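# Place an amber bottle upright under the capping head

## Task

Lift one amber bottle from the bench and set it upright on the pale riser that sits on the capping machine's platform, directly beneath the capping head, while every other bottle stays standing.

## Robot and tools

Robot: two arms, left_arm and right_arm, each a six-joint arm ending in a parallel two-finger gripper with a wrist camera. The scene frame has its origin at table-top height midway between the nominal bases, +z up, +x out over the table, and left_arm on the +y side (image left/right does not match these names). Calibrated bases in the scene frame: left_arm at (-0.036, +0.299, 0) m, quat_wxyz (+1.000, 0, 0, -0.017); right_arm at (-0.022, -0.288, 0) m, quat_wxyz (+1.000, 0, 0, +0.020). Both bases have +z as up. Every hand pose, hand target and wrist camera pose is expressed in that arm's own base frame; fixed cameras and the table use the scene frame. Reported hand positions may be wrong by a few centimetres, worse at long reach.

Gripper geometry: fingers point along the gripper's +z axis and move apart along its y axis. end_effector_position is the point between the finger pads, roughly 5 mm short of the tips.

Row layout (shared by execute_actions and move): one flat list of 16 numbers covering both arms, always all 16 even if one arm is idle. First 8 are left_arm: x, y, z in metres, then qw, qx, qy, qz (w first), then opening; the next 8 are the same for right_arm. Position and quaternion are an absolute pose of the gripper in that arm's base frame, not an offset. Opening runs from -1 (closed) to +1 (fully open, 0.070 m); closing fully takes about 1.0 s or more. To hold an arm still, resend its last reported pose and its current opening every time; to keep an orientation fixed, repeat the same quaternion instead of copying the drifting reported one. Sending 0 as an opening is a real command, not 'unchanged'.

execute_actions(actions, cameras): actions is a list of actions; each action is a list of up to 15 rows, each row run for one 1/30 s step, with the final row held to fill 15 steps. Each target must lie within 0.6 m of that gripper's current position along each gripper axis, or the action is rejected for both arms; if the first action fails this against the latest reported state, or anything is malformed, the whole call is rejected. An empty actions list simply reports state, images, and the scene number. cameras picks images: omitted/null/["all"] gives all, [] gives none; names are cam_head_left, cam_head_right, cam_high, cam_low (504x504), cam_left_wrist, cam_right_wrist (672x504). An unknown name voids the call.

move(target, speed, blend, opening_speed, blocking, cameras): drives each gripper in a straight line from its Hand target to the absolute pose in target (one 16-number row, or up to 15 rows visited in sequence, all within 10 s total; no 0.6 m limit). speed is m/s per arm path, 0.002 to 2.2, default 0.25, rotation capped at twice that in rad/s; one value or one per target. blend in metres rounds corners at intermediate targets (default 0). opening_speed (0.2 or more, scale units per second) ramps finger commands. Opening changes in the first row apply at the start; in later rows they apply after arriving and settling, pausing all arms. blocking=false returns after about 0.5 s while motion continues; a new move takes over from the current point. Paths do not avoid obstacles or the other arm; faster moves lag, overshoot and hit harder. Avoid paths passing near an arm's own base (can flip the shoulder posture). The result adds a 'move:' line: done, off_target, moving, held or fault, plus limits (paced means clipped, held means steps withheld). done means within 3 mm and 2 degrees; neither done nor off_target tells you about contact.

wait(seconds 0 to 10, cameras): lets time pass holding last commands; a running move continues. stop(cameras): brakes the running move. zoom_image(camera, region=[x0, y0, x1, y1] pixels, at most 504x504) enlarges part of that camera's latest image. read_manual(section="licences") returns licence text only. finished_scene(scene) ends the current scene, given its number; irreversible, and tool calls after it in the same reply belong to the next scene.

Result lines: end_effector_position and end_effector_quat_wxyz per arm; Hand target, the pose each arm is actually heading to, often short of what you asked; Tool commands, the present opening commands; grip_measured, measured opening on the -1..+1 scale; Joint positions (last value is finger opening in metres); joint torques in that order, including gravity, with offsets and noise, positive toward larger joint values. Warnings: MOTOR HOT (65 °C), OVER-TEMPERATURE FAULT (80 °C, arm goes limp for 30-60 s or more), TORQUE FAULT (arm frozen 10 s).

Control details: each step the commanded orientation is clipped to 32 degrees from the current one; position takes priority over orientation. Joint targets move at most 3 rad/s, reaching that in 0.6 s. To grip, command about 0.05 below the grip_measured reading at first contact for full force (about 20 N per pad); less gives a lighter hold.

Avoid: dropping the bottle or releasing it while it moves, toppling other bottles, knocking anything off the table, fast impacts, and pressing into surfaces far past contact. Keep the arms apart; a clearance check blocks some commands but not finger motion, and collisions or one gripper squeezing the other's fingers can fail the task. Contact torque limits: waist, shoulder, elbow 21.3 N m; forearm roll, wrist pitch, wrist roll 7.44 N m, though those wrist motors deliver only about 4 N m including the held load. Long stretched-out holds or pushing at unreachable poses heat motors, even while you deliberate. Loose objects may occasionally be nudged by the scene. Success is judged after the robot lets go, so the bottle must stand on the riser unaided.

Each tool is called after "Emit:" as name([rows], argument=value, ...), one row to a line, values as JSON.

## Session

Emit:
execute_actions(actions=[])

Emit:
zoom_image(camera="cam_head_left", region=[30, 60, 300, 300])

Emit:
zoom_image(camera="cam_high", region=[140, 80, 380, 420])

Scene clock: 0.00 s.
left_arm: end_effector_position=(+0.4336, +0.1940, +0.3473) grip_measured=+0.99 end_effector_quat_wxyz=(+0.494, -0.546, +0.676, +0.006) | right_arm: end_effector_position=(+0.3812, -0.1393, +0.3621) grip_measured=+0.99 end_effector_quat_wxyz=(+0.529, -0.128, +0.826, -0.148)
Joint positions: left_arm=[0.247 1.614 -1.669 0.541 0.801 -1.302 0.07] | right_arm=[-0.57 1.312 -1.314 0.705 0.664 -1.207 0.07]
Joint torques (N m): no reading
Hand target: left_arm +0.4336, +0.1940, +0.3473; +0.494, -0.546, +0.676, +0.006 | right_arm +0.3812, -0.1393, +0.3621; +0.529, -0.128, +0.826, -0.148
Tool commands: left_gripper/opening=+1.0 right_gripper/opening=+1.0

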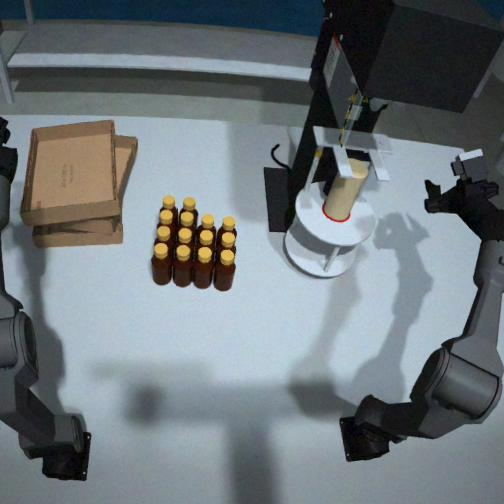

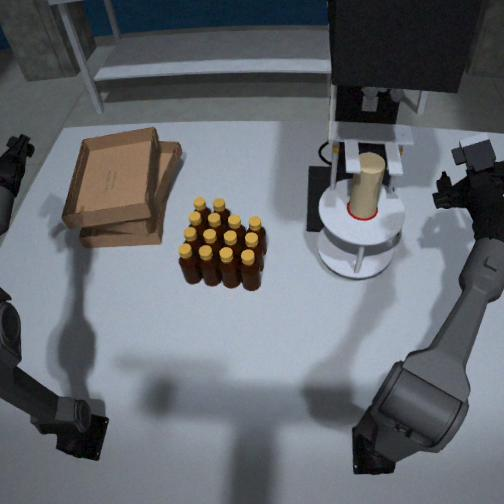

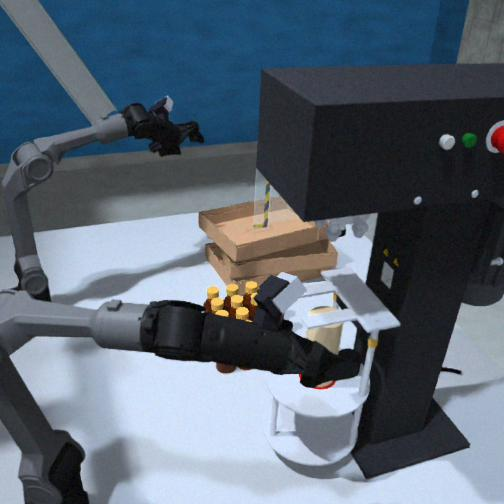

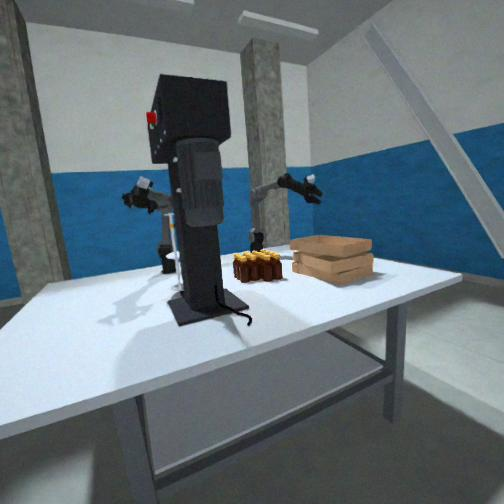

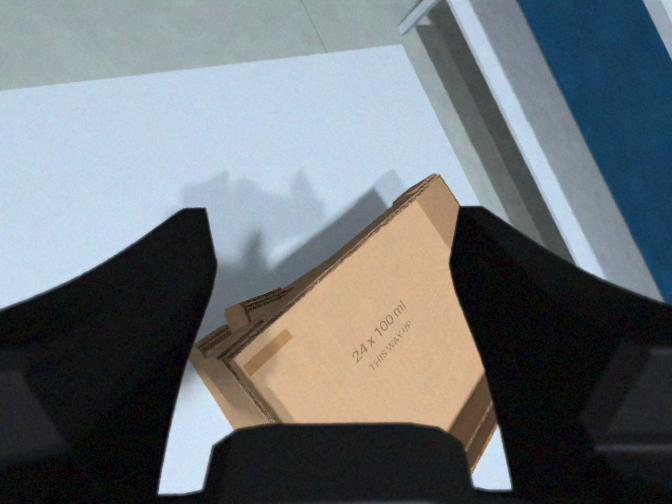

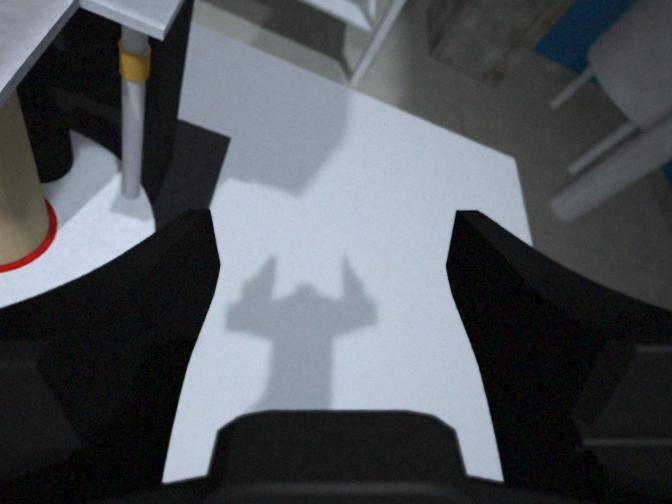

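Scaled by 1.867.

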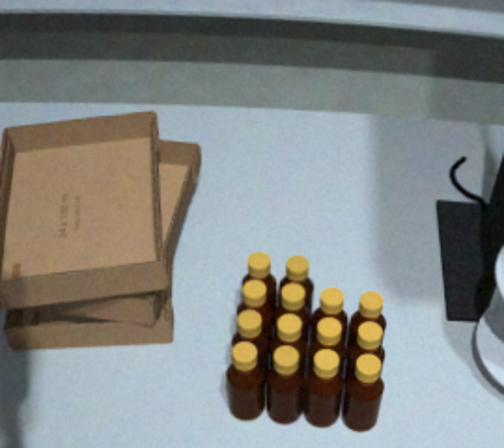

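Scaled by 1.482.

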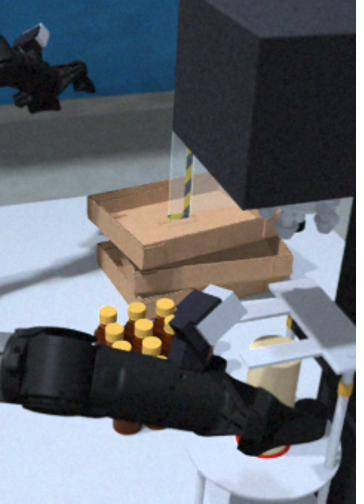

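Emit:
move([
  [0.4336,0.1940,0.3473,0.494,-0.546,0.676,0.006,1,0.24,-0.12,0.36,0.6088,0,0.7934,0,1],
  [0.4336,0.1940,0.3473,0.494,-0.546,0.676,0.006,1,0.22,0.05,0.36,0.6088,0,0.7934,0,1],
], speed=0.2, blend=[0.03,0])

Emit:
zoom_image(camera="cam_high", region=[180, 60, 500, 480])

Emit:
zoom_image(camera="cam_right_wrist", region=[250, 0, 650, 320])

Scene clock: 16.20 s.
left_arm: end_effector_position=(+0.4337, +0.1939, +0.3472) grip_measured=+0.99 end_effector_quat_wxyz=(+0.494, -0.546, +0.676, +0.006) | right_arm: end_effector_position=(+0.2199, +0.0495, +0.3602) grip_measured=+0.99 end_effector_quat_wxyz=(+0.614, -0.073, +0.781, +0.092)
Joint positions: left_arm=[0.247 1.614 -1.669 0.541 0.801 -1.301 0.07] | right_arm=[-0.224 0.562 -0.817 0.712 0.735 -0.629 0.07]
Joint torques (N m): left_arm=[0.38 -6.91 -7.86 0.12 -0.53 0.04] | right_arm=[-0.43 2.33 -5.85 0.35 -0.78 -0.13]
Hand target: left_arm +0.4336, +0.1940, +0.3473; +0.494, -0.546, +0.676, +0.006 | right_arm +0.2198, +0.0493, +0.3602; +0.614, -0.073, +0.781, +0.092
Off the commanded pose: left_arm 0.000 m, 0 deg | right_arm 0.001 m, 14 deg.
move: off_target (right_arm)

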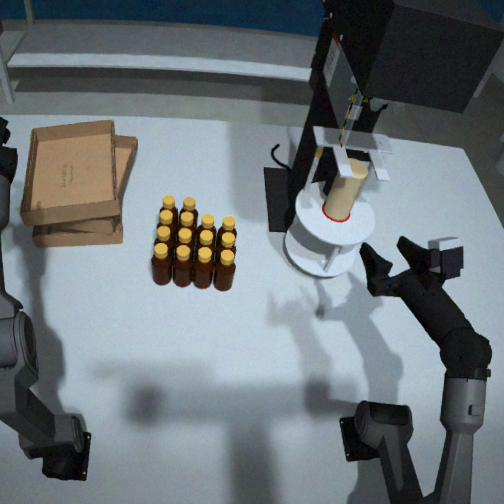

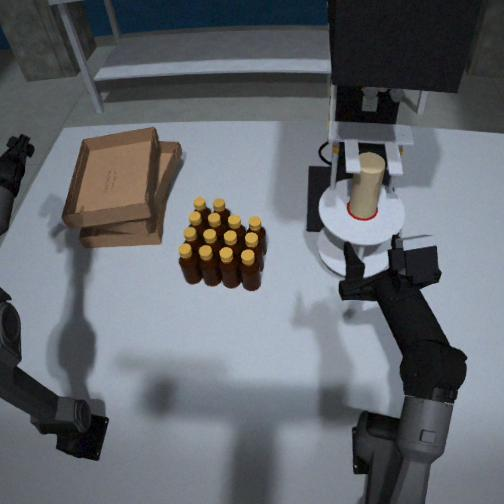

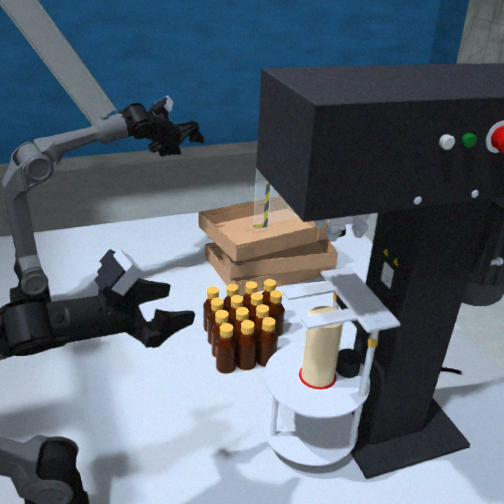

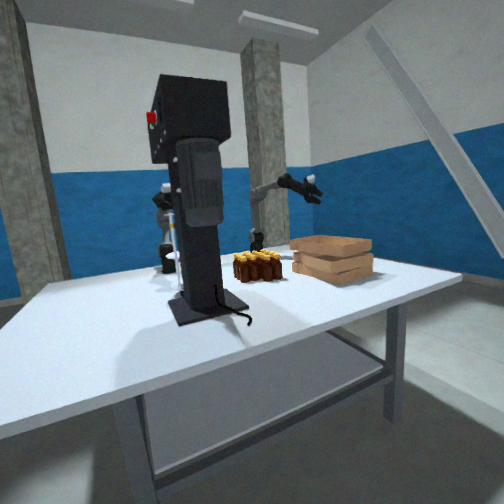

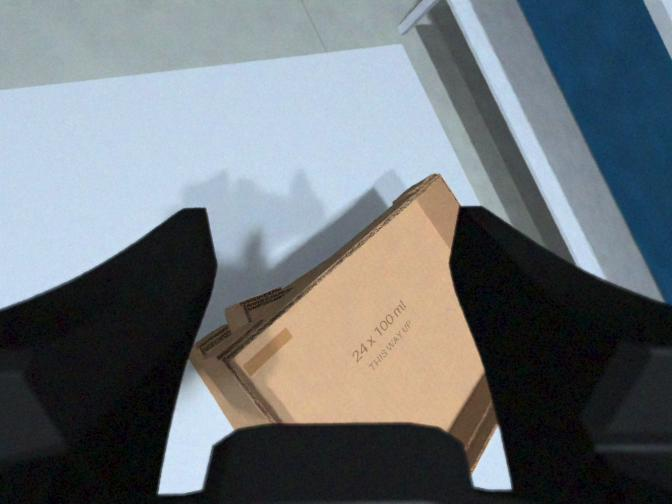

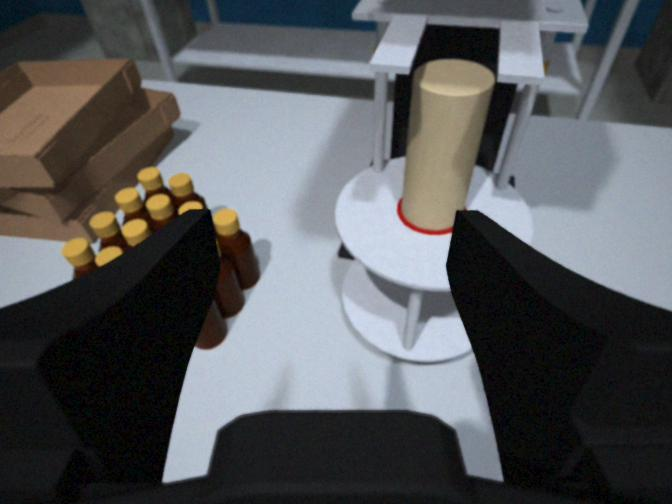

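Scaled by 1.200.

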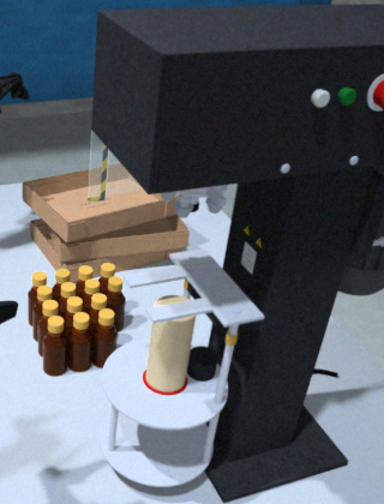

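Scaled by 1.260.

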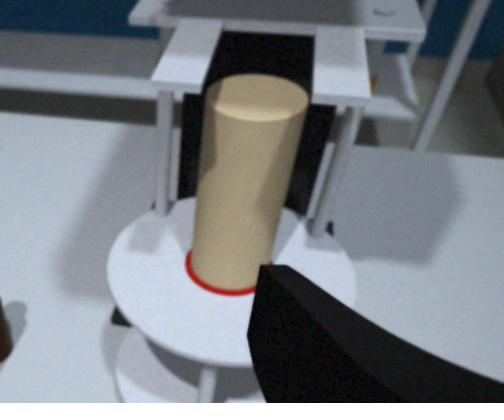

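Emit:
move(target=[0.4336,0.1940,0.3473,0.494,-0.546,0.676,0.006,1,0.27,0.13,0.15,0.5664,-0.2908,0.7382,0.2231,1], speed=0.2)

Emit:
zoom_image(camera="cam_right_wrist", region=[200, 0, 520, 240])

Scene clock: 42.20 s.
left_arm: end_effector_position=(+0.4337, +0.1939, +0.3472) grip_measured=+0.99 end_effector_quat_wxyz=(+0.494, -0.546, +0.676, +0.006) | right_arm: end_effector_position=(+0.2698, +0.1300, +0.1505) grip_measured=+0.99 end_effector_quat_wxyz=(+0.483, -0.286, +0.798, +0.219)
Joint positions: left_arm=[0.247 1.614 -1.669 0.541 0.801 -1.301 0.07] | right_arm=[-0.071 1.17 -0.354 1.678 0.74 -2.088 0.07]
Joint torques (N m): left_arm=[0.28 -6.98 -8.08 0.21 -0.54 0.03] | right_arm=[-0.09 -1.05 -4.54 0.46 0.27 -0.1]
Hand target: left_arm +0.4336, +0.1940, +0.3473; +0.494, -0.546, +0.676, +0.006 | right_arm +0.2699, +0.1300, +0.1505; +0.483, -0.286, +0.798, +0.219
Off the commanded pose: left_arm 0.000 m, 0 deg | right_arm 0.001 m, 12 deg.
joint sent to its limit (right arm) — joint 6 (wrist roll), lower limit. The joint targets are off in orientation, not in position.
move: off_target (right_arm)

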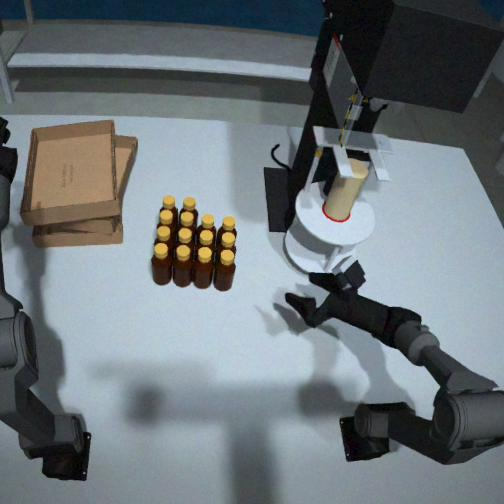

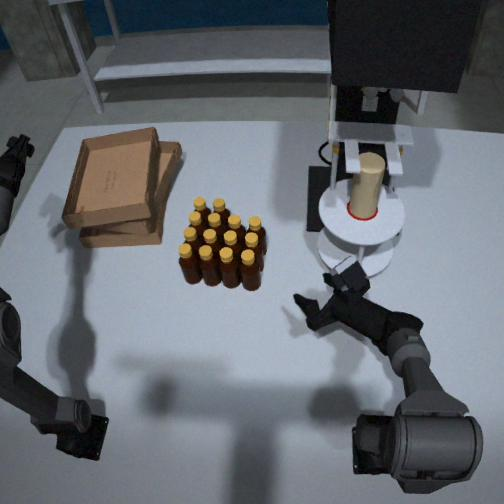

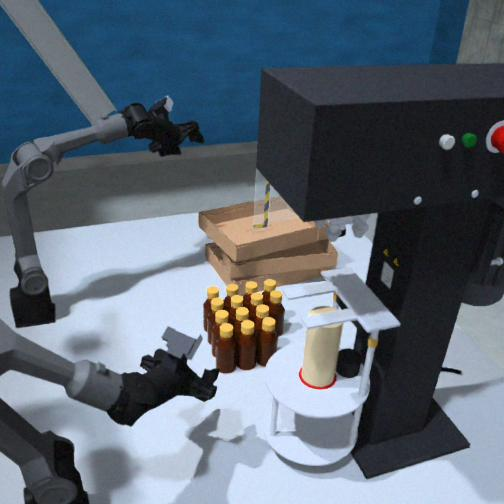

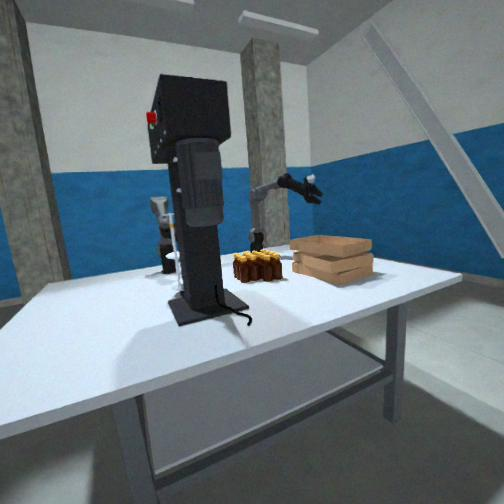

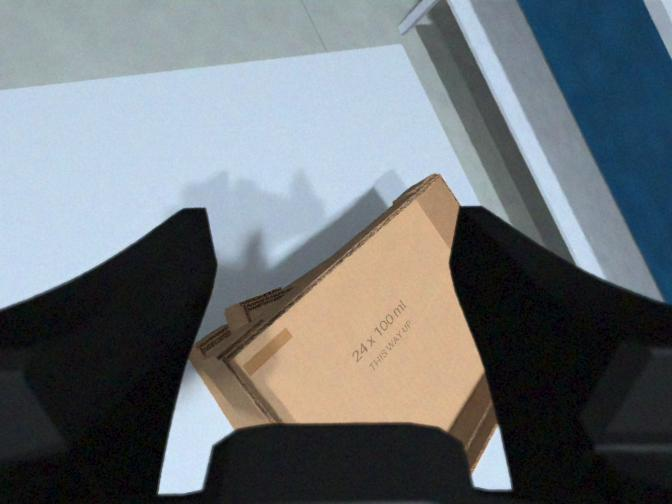

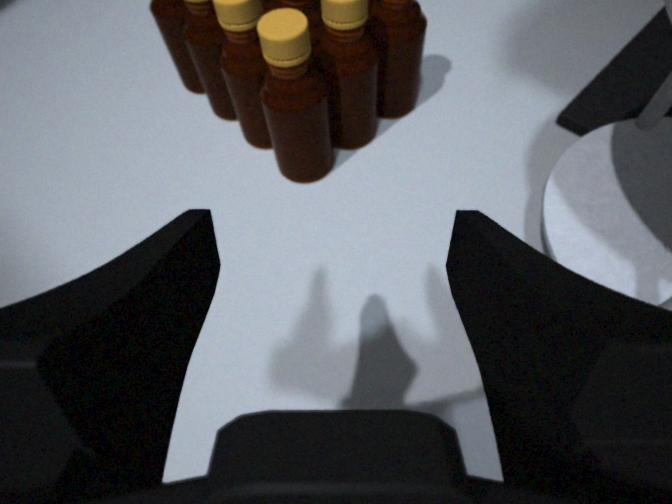

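Scaled by 1.575.

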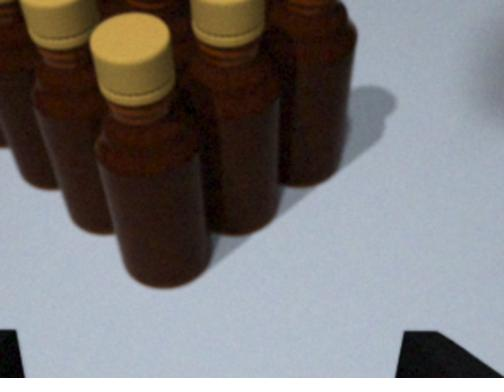

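Emit:
move([
  [0.4336,0.1940,0.3473,0.494,-0.546,0.676,0.006,1,0.24,0.06,0.33,0.638,-0.0934,0.7603,0.0784,1],
  [0.4336,0.1940,0.3473,0.494,-0.546,0.676,0.006,1,0.24,0.06,0.28,0.749,-0.08,0.6512,0.092,1],
  [0.4336,0.1940,0.3473,0.494,-0.546,0.676,0.006,1,0.272,0.127,0.15,0.5944,-0.1717,0.7746,0.1317,1],
], speed=[0.2,0.1,0.2], cameras=["cam_right_wrist"])

Scene clock: 69.23 s.
left_arm: end_effector_position=(+0.4337, +0.1939, +0.3472) grip_measured=+0.99 end_effector_quat_wxyz=(+0.494, -0.546, +0.676, +0.006) | right_arm: end_effector_position=(+0.2716, +0.1276, +0.1494) grip_measured=+0.99 end_effector_quat_wxyz=(+0.593, -0.173, +0.775, +0.132)
Joint positions: left_arm=[0.247 1.614 -1.669 0.541 0.801 -1.301 0.07] | right_arm=[0.441 1.151 -0.125 0.003 -0.676 -0.002 0.07]
Joint torques (N m): left_arm=[0.29 -6.84 -7.84 0.28 -0.58 -0.03] | right_arm=[-0.05 -1.71 -5.19 -0.09 -1.13 -0.14]
Hand target: left_arm +0.4336, +0.1940, +0.3473; +0.494, -0.546, +0.676, +0.006 | right_arm +0.2720, +0.1270, +0.1500; +0.594, -0.172, +0.775, +0.132
Off the commanded pose: left_arm 0.000 m, 0 deg | right_arm 0.001 m, 0 deg.
move: done
Images, in order (width x height): cam_right_wrist 672x504.

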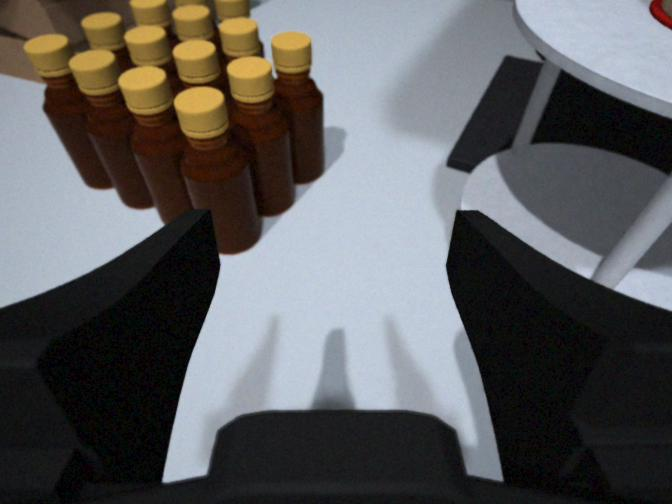

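Emit:
move(target=[0.4336,0.1940,0.3473,0.494,-0.546,0.676,0.006,1,0.27,0.14,0.15,0.5664,-0.2908,0.7382,0.2231,1], speed=0.2, cameras=["cam_right_wrist"])

Emit:
zoom_image(camera="cam_right_wrist", region=[150, 0, 470, 240])

Scene clock: 77.90 s.
left_arm: end_effector_position=(+0.4337, +0.1939, +0.3472) grip_measured=+0.99 end_effector_quat_wxyz=(+0.494, -0.546, +0.676, +0.006) | right_arm: end_effector_position=(+0.2701, +0.1399, +0.1501) grip_measured=+0.99 end_effector_quat_wxyz=(+0.567, -0.290, +0.738, +0.223)
Joint positions: left_arm=[0.247 1.614 -1.669 0.541 0.801 -1.301 0.07] | right_arm=[-0.054 1.284 -0.209 -1.03 -0.946 0.51 0.07]
Joint torques (N m): left_arm=[0.3 -6.77 -7.79 0.3 -0.57 -0.07] | right_arm=[0.46 -1.11 -3.78 0.31 -0.94 -0.15]
Hand target: left_arm +0.4336, +0.1940, +0.3473; +0.494, -0.546, +0.676, +0.006 | right_arm +0.2700, +0.1400, +0.1500; +0.566, -0.291, +0.738, +0.223
Off the commanded pose: left_arm 0.000 m, 0 deg | right_arm 0.000 m, 0 deg.
move: done
Images, in order (width x height): cam_right_wrist 672x504.

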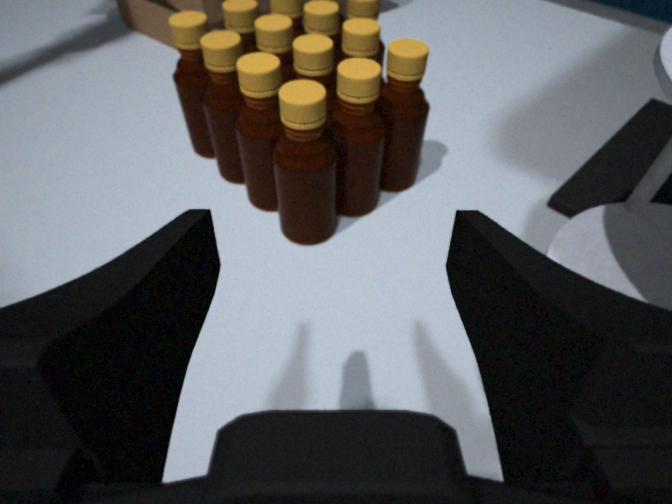

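Scaled by 1.575.

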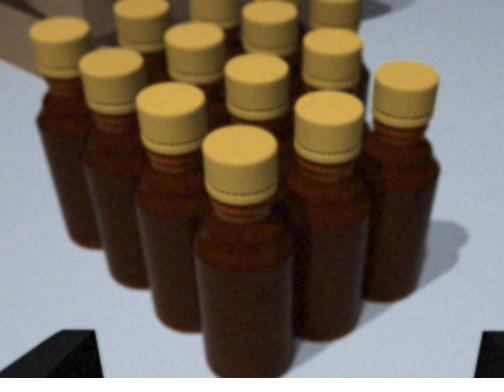

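Emit:
move(target=[0.4336,0.1940,0.3473,0.494,-0.546,0.676,0.006,1,0.316,0.211,0.068,0.5664,-0.2908,0.7382,0.2231,1], speed=0.15, cameras=["cam_right_wrist"])

Emit:
zoom_image(camera="cam_right_wrist", region=[150, 0, 550, 300])

Scene clock: 87.20 s.
left_arm: end_effector_position=(+0.4337, +0.1939, +0.3472) grip_measured=+0.99 end_effector_quat_wxyz=(+0.494, -0.546, +0.676, +0.006) | right_arm: end_effector_position=(+0.3161, +0.2116, +0.0680) grip_measured=+0.99 end_effector_quat_wxyz=(+0.560, -0.293, +0.742, +0.222)
Joint positions: left_arm=[0.247 1.614 -1.669 0.541 0.801 -1.301 0.07] | right_arm=[0.389 1.908 -0.336 -0.374 -1.212 0.034 0.07]
Joint torques (N m): left_arm=[0.06 -6.87 -7.71 0.26 -0.62 -0.08] | right_arm=[0.1 -4.69 -0.87 -0.08 -1.06 -0.07]
Hand target: left_arm +0.4336, +0.1940, +0.3473; +0.494, -0.546, +0.676, +0.006 | right_arm +0.3161, +0.2111, +0.0683; +0.560, -0.293, +0.742, +0.221
Off the commanded pose: left_arm 0.000 m, 0 deg | right_arm 0.001 m, 1 deg.
joint read past its limit (right arm) — joint 5 (wrist pitch), lower limit.
joint sent to its limit (right arm) — joint 5 (wrist pitch), lower limit. The joint targets still meet the commanded pose.
move: done
Images, in order (width x height): cam_right_wrist 672x504.

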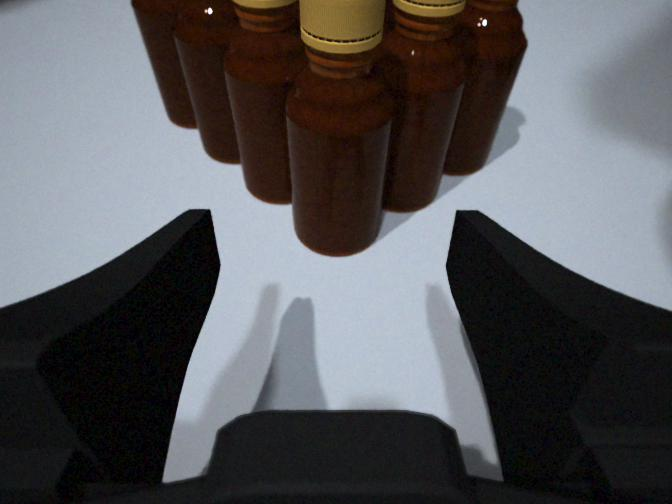

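Scaled by 1.260.

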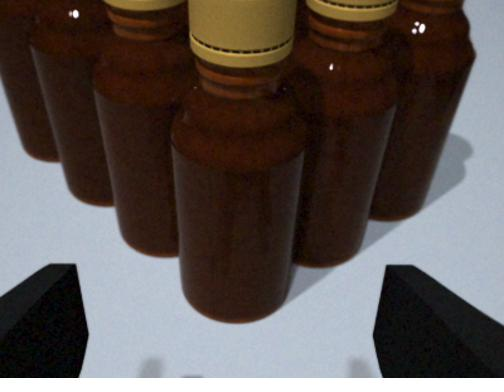

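Emit:
move(target=[0.4336,0.1940,0.3473,0.494,-0.546,0.676,0.006,1,0.3491,0.2414,0.068,0.5664,-0.2908,0.7382,0.2231,1], speed=0.1, cameras=["cam_right_wrist"])

Emit:
zoom_image(camera="cam_right_wrist", region=[150, 80, 550, 380])

Scene clock: 104.17 s.
left_arm: end_effector_position=(+0.4337, +0.1939, +0.3472) grip_measured=+0.99 end_effector_quat_wxyz=(+0.494, -0.546, +0.676, +0.006) | right_arm: end_effector_position=(+0.3493, +0.2415, +0.0679) grip_measured=+0.99 end_effector_quat_wxyz=(+0.566, -0.291, +0.738, +0.223)
Joint positions: left_arm=[0.247 1.614 -1.669 0.541 0.801 -1.301 0.07] | right_arm=[0.46 1.974 -0.505 -0.311 -1.128 0.059 0.07]
Joint torques (N m): left_arm=[0.17 -6.72 -7.58 0.22 -0.63 -0.08] | right_arm=[0.15 -4.56 -1.52 -0.08 -1.39 -0.08]
Hand target: left_arm +0.4336, +0.1940, +0.3473; +0.494, -0.546, +0.676, +0.006 | right_arm +0.3491, +0.2414, +0.0680; +0.566, -0.291, +0.738, +0.223
Off the commanded pose: left_arm 0.000 m, 0 deg | right_arm 0.000 m, 0 deg.
move: done
Images, in order (width x height): cam_right_wrist 672x504.

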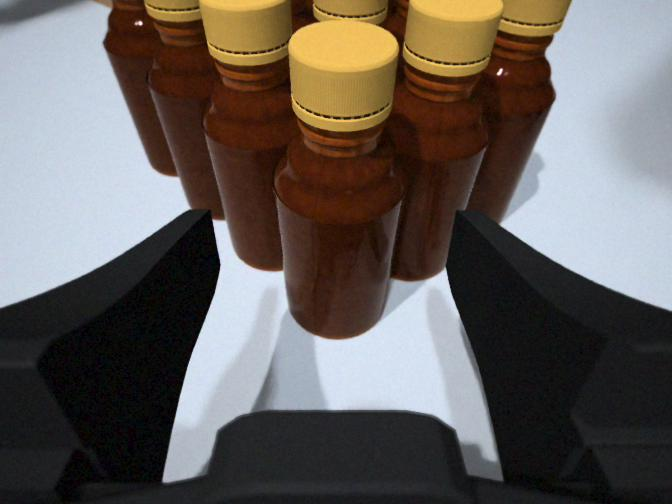

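Scaled by 1.260.

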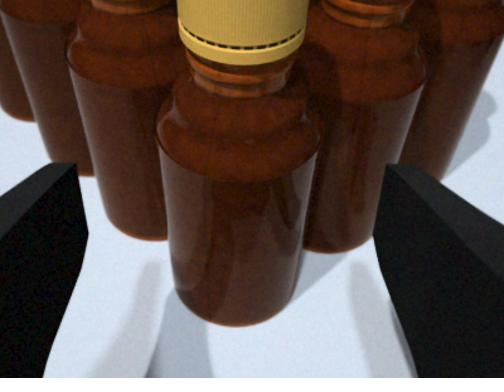

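Emit:
move([
  [0.4336,0.1940,0.3473,0.494,-0.546,0.676,0.006,1,0.3511,0.2397,0.068,0.5664,-0.2908,0.7382,0.2231,0.85],
  [0.4336,0.1940,0.3473,0.494,-0.546,0.676,0.006,1,0.3743,0.2622,0.068,0.5664,-0.2908,0.7382,0.2231,0.85],
], speed=0.06, cameras=["cam_right_wrist","cam_high"])

Emit:
zoom_image(camera="cam_right_wrist", region=[150, 120, 550, 420])

Scene clock: 122.23 s.
left_arm: end_effector_position=(+0.4337, +0.1939, +0.3472) grip_measured=+0.99 end_effector_quat_wxyz=(+0.494, -0.546, +0.676, +0.006) | right_arm: end_effector_position=(+0.3746, +0.2624, +0.0681) grip_measured=+0.85 end_effector_quat_wxyz=(+0.567, -0.291, +0.738, +0.223)
Joint positions: left_arm=[0.247 1.614 -1.669 0.541 0.801 -1.301 0.07] | right_arm=[0.49 2.019 -0.639 -0.292 -1.042 0.081 0.065]
Joint torques (N m): left_arm=[0 -6.81 -7.56 0.26 -0.63 -0.06] | right_arm=[0.97 -4.87 -1.9 -0.12 -1.33 -0.04]
Hand target: left_arm +0.4336, +0.1940, +0.3473; +0.494, -0.546, +0.676, +0.006 | right_arm +0.3743, +0.2622, +0.0680; +0.566, -0.291, +0.738, +0.223
Off the commanded pose: left_arm 0.000 m, 0 deg | right_arm 0.000 m, 0 deg.
move: done
Images, in order (width x height): cam_high 504x504, cam_right_wrist 672x504.

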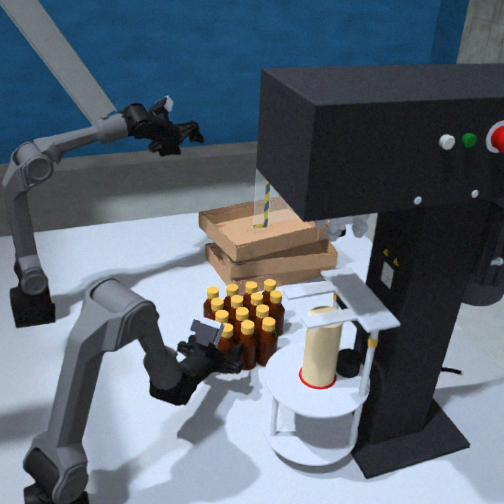

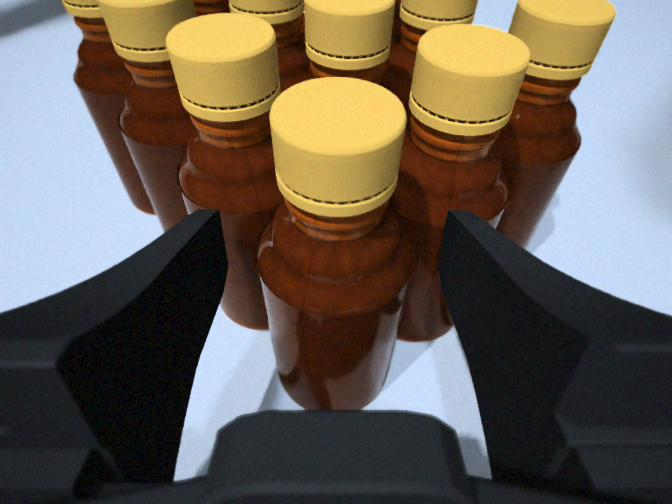

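Scaled by 1.260.

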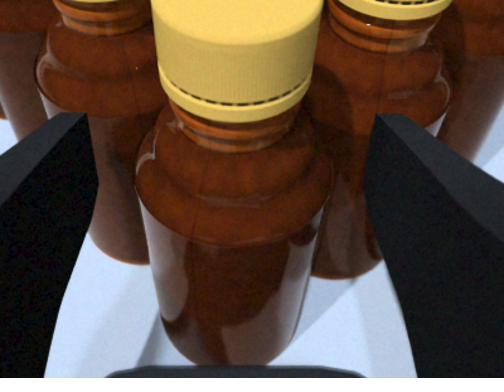

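Emit:
move(target=[0.4336,0.1940,0.3473,0.494,-0.546,0.676,0.006,1,0.3763,0.2639,0.068,0.5664,-0.2908,0.7382,0.2231,0.25], speed=0.06, opening_speed=0.6, cameras=["cam_right_wrist","cam_head_left"])

Scene clock: 129.77 s.
left_arm: end_effector_position=(+0.4337, +0.1939, +0.3472) grip_measured=+0.99 end_effector_quat_wxyz=(+0.494, -0.546, +0.676, +0.006) | right_arm: end_effector_position=(+0.3763, +0.2636, +0.0682) grip_measured=+0.29 end_effector_quat_wxyz=(+0.567, -0.290, +0.738, +0.223)
Joint positions: left_arm=[0.247 1.614 -1.669 0.541 0.801 -1.301 0.07] | right_arm=[0.492 2.022 -0.647 -0.29 -1.037 0.083 0.045]
Joint torques (N m): left_arm=[-0.17 -6.69 -7.48 0.2 -0.66 -0.08] | right_arm=[1.21 -4.45 -3.79 -0.26 -1.1 0.03]
Hand target: left_arm +0.4336, +0.1940, +0.3473; +0.494, -0.546, +0.676, +0.006 | right_arm +0.3763, +0.2639, +0.0680; +0.566, -0.291, +0.738, +0.223
Off the commanded pose: left_arm 0.000 m, 0 deg | right_arm 0.000 m, 0 deg.
move: done
Images, in order (width x height): cam_head_left 504x504, cam_right_wrist 672x504.

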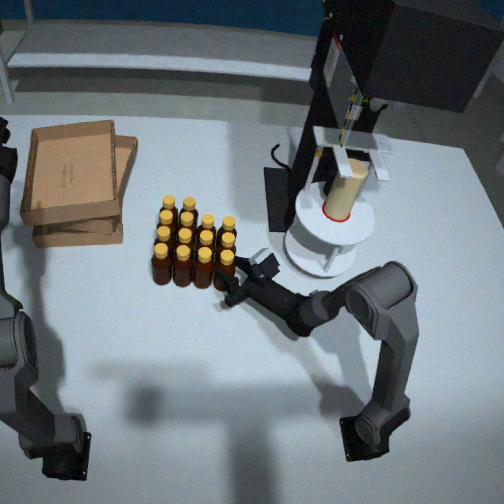

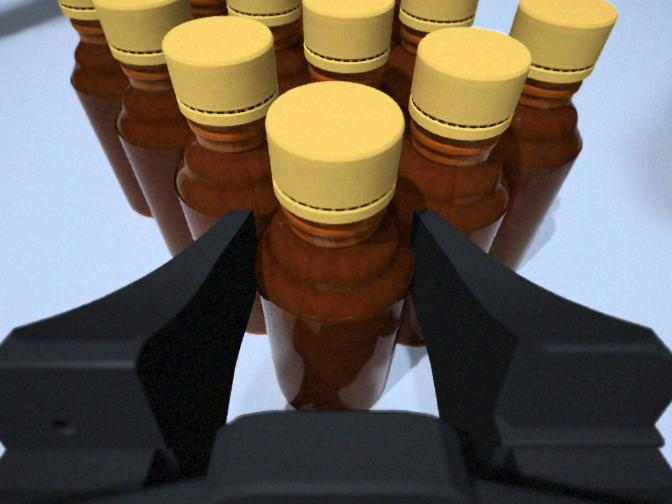

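Emit:
move([
  [0.4336,0.1940,0.3473,0.494,-0.546,0.676,0.006,1,0.3763,0.2637,0.22,0.5664,-0.2908,0.7382,0.2231,0.25],
  [0.4336,0.1940,0.3473,0.494,-0.546,0.676,0.006,1,0.31,0.20,0.36,0.5806,-0.2054,0.7664,0.1556,0.25],
  [0.4336,0.1940,0.3473,0.494,-0.546,0.676,0.006,1,0.27,0.11,0.40,0.6088,0,0.7934,0,0.25],
], speed=[0.1,0.2,0.15], blend=[0.02,0.03,0])

Emit:
zoom_image(camera="cam_right_wrist", region=[330, 0, 650, 240])

Scene clock: 144.93 s.
left_arm: end_effector_position=(+0.4337, +0.1939, +0.3472) grip_measured=+0.99 end_effector_quat_wxyz=(+0.494, -0.546, +0.676, +0.006) | right_arm: end_effector_position=(+0.2699, +0.1097, +0.4003) grip_measured=+0.29 end_effector_quat_wxyz=(+0.609, +0.000, +0.793, +0.000)
Joint positions: left_arm=[0.247 1.614 -1.669 0.541 0.801 -1.301 0.07] | right_arm=[1.102 1.011 -1.138 -1.19 1.191 1.221 0.045]
Joint torques (N m): left_arm=[-0.15 -6.69 -7.23 0.18 -0.7 -0.05] | right_arm=[0.48 -0.22 -5.7 -1.27 -0.87 -0.1]
Hand target: left_arm +0.4336, +0.1940, +0.3473; +0.494, -0.546, +0.676, +0.006 | right_arm +0.2700, +0.1100, +0.4000; +0.609, +0.000, +0.793, +0.000
Off the commanded pose: left_arm 0.000 m, 0 deg | right_arm 0.000 m, 0 deg.
move: done

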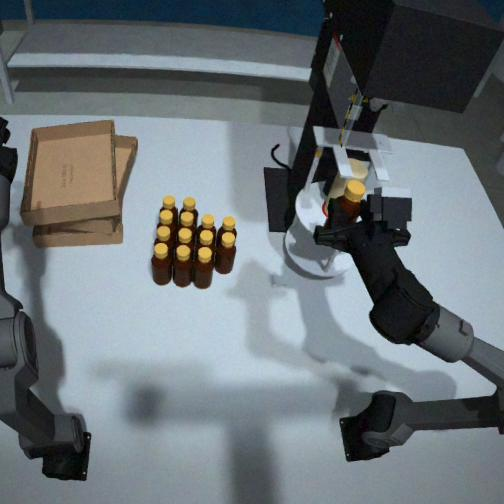

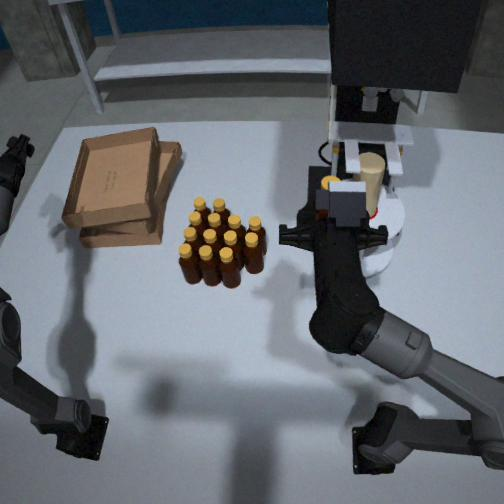

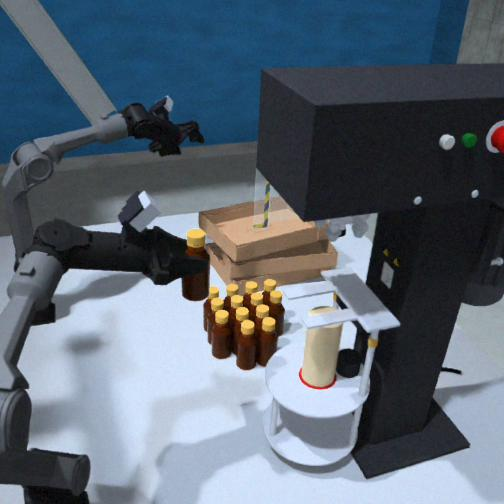

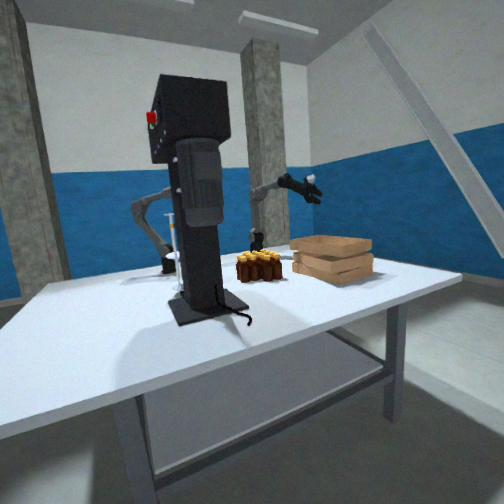

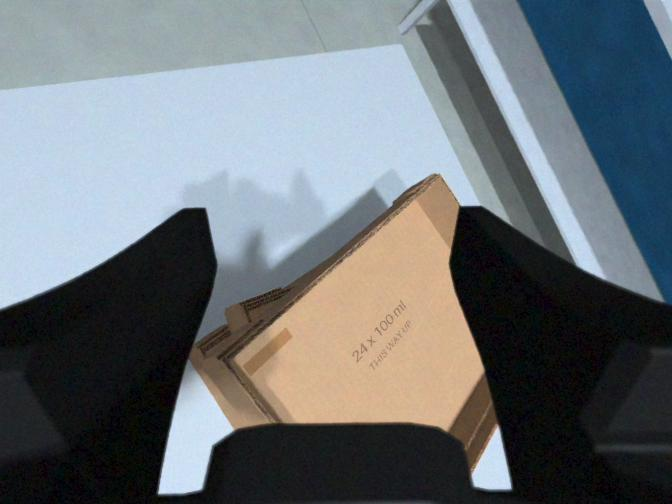

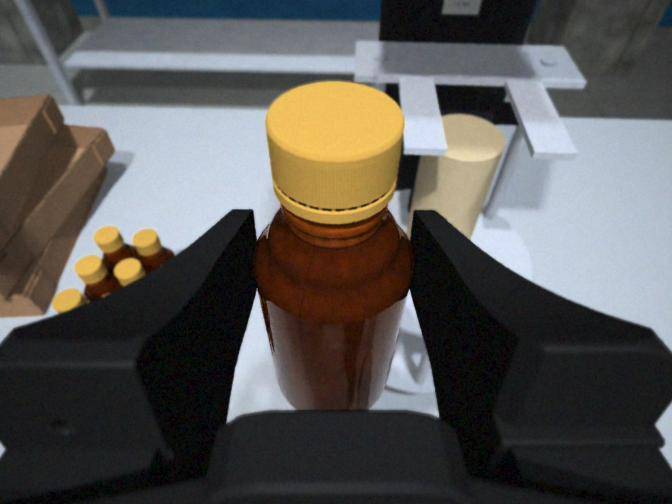

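Scaled by 1.575.

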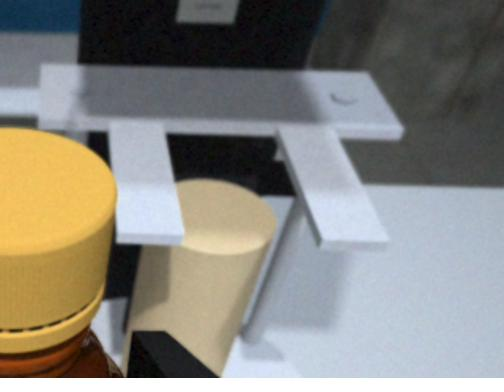

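Emit:
move([
  [0.4336,0.1940,0.3473,0.494,-0.546,0.676,0.006,1,0.30,0.04,0.395,0.6084,0.0277,0.7929,-0.0212,0.25],
  [0.4336,0.1940,0.3473,0.494,-0.546,0.676,0.006,1,0.385,0.0173,0.382,0.6084,0.0277,0.7929,-0.0212,0.25],
], speed=[0.15,0.1], blend=[0.02,0])

Emit:
zoom_image(camera="cam_high", region=[250, 180, 420, 350])

Emit:
zoom_image(camera="cam_right_wrist", region=[180, 180, 500, 420])

Scene clock: 162.93 s.
left_arm: end_effector_position=(+0.4337, +0.1939, +0.3472) grip_measured=+0.99 end_effector_quat_wxyz=(+0.494, -0.546, +0.676, +0.006) | right_arm: end_effector_position=(+0.3854, +0.0173, +0.3816) grip_measured=+0.29 end_effector_quat_wxyz=(+0.608, +0.028, +0.793, -0.021)
Joint positions: left_arm=[0.247 1.614 -1.669 0.541 0.801 -1.301 0.07] | right_arm=[0.186 1.174 -1.162 -0.637 0.422 0.661 0.045]
Joint torques (N m): left_arm=[-0.32 -6.64 -7.11 0.14 -0.73 -0.07] | right_arm=[0.6 -3.57 -7.03 -0.5 -1.28 -0.07]
Hand target: left_arm +0.4336, +0.1940, +0.3473; +0.494, -0.546, +0.676, +0.006 | right_arm +0.3850, +0.0173, +0.3820; +0.608, +0.028, +0.793, -0.021
Off the commanded pose: left_arm 0.000 m, 0 deg | right_arm 0.001 m, 0 deg.
move: done

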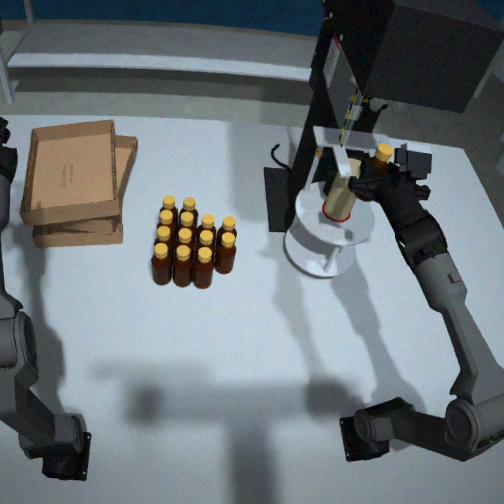

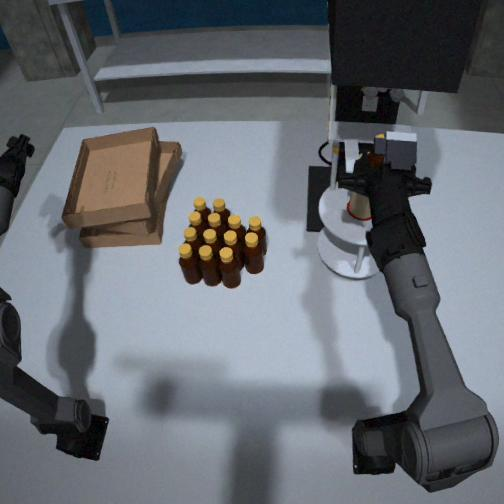

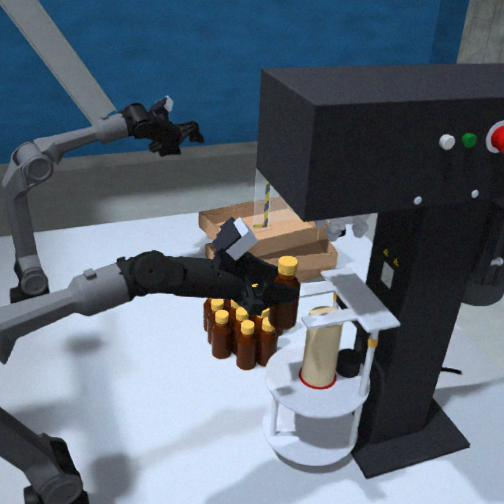

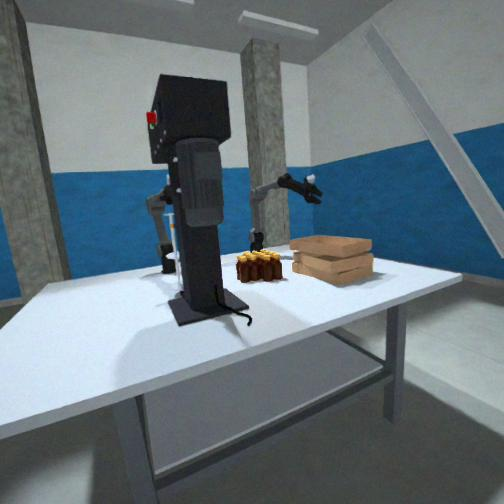

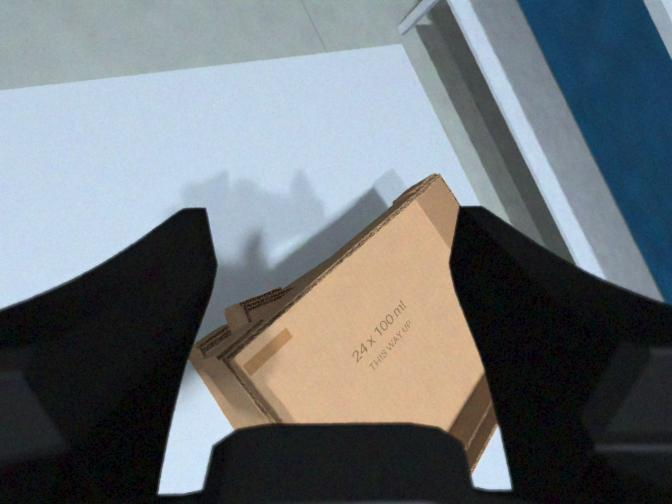

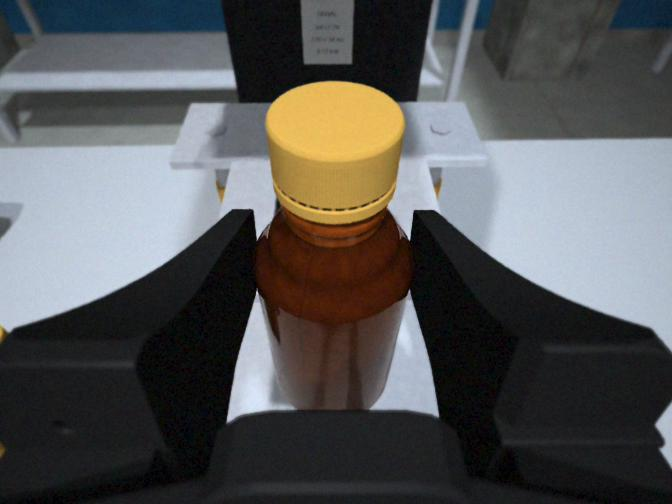

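Scaled by 2.965.

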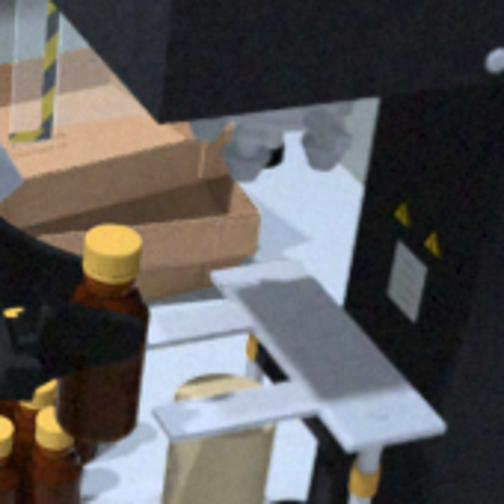

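Scaled by 1.575.

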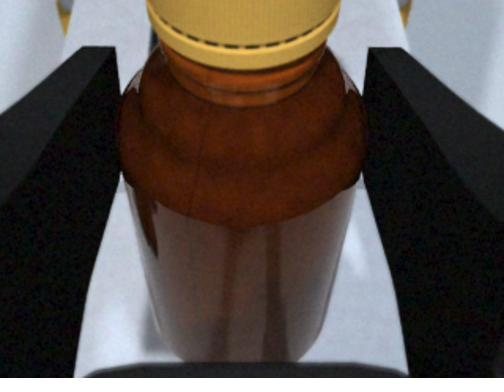

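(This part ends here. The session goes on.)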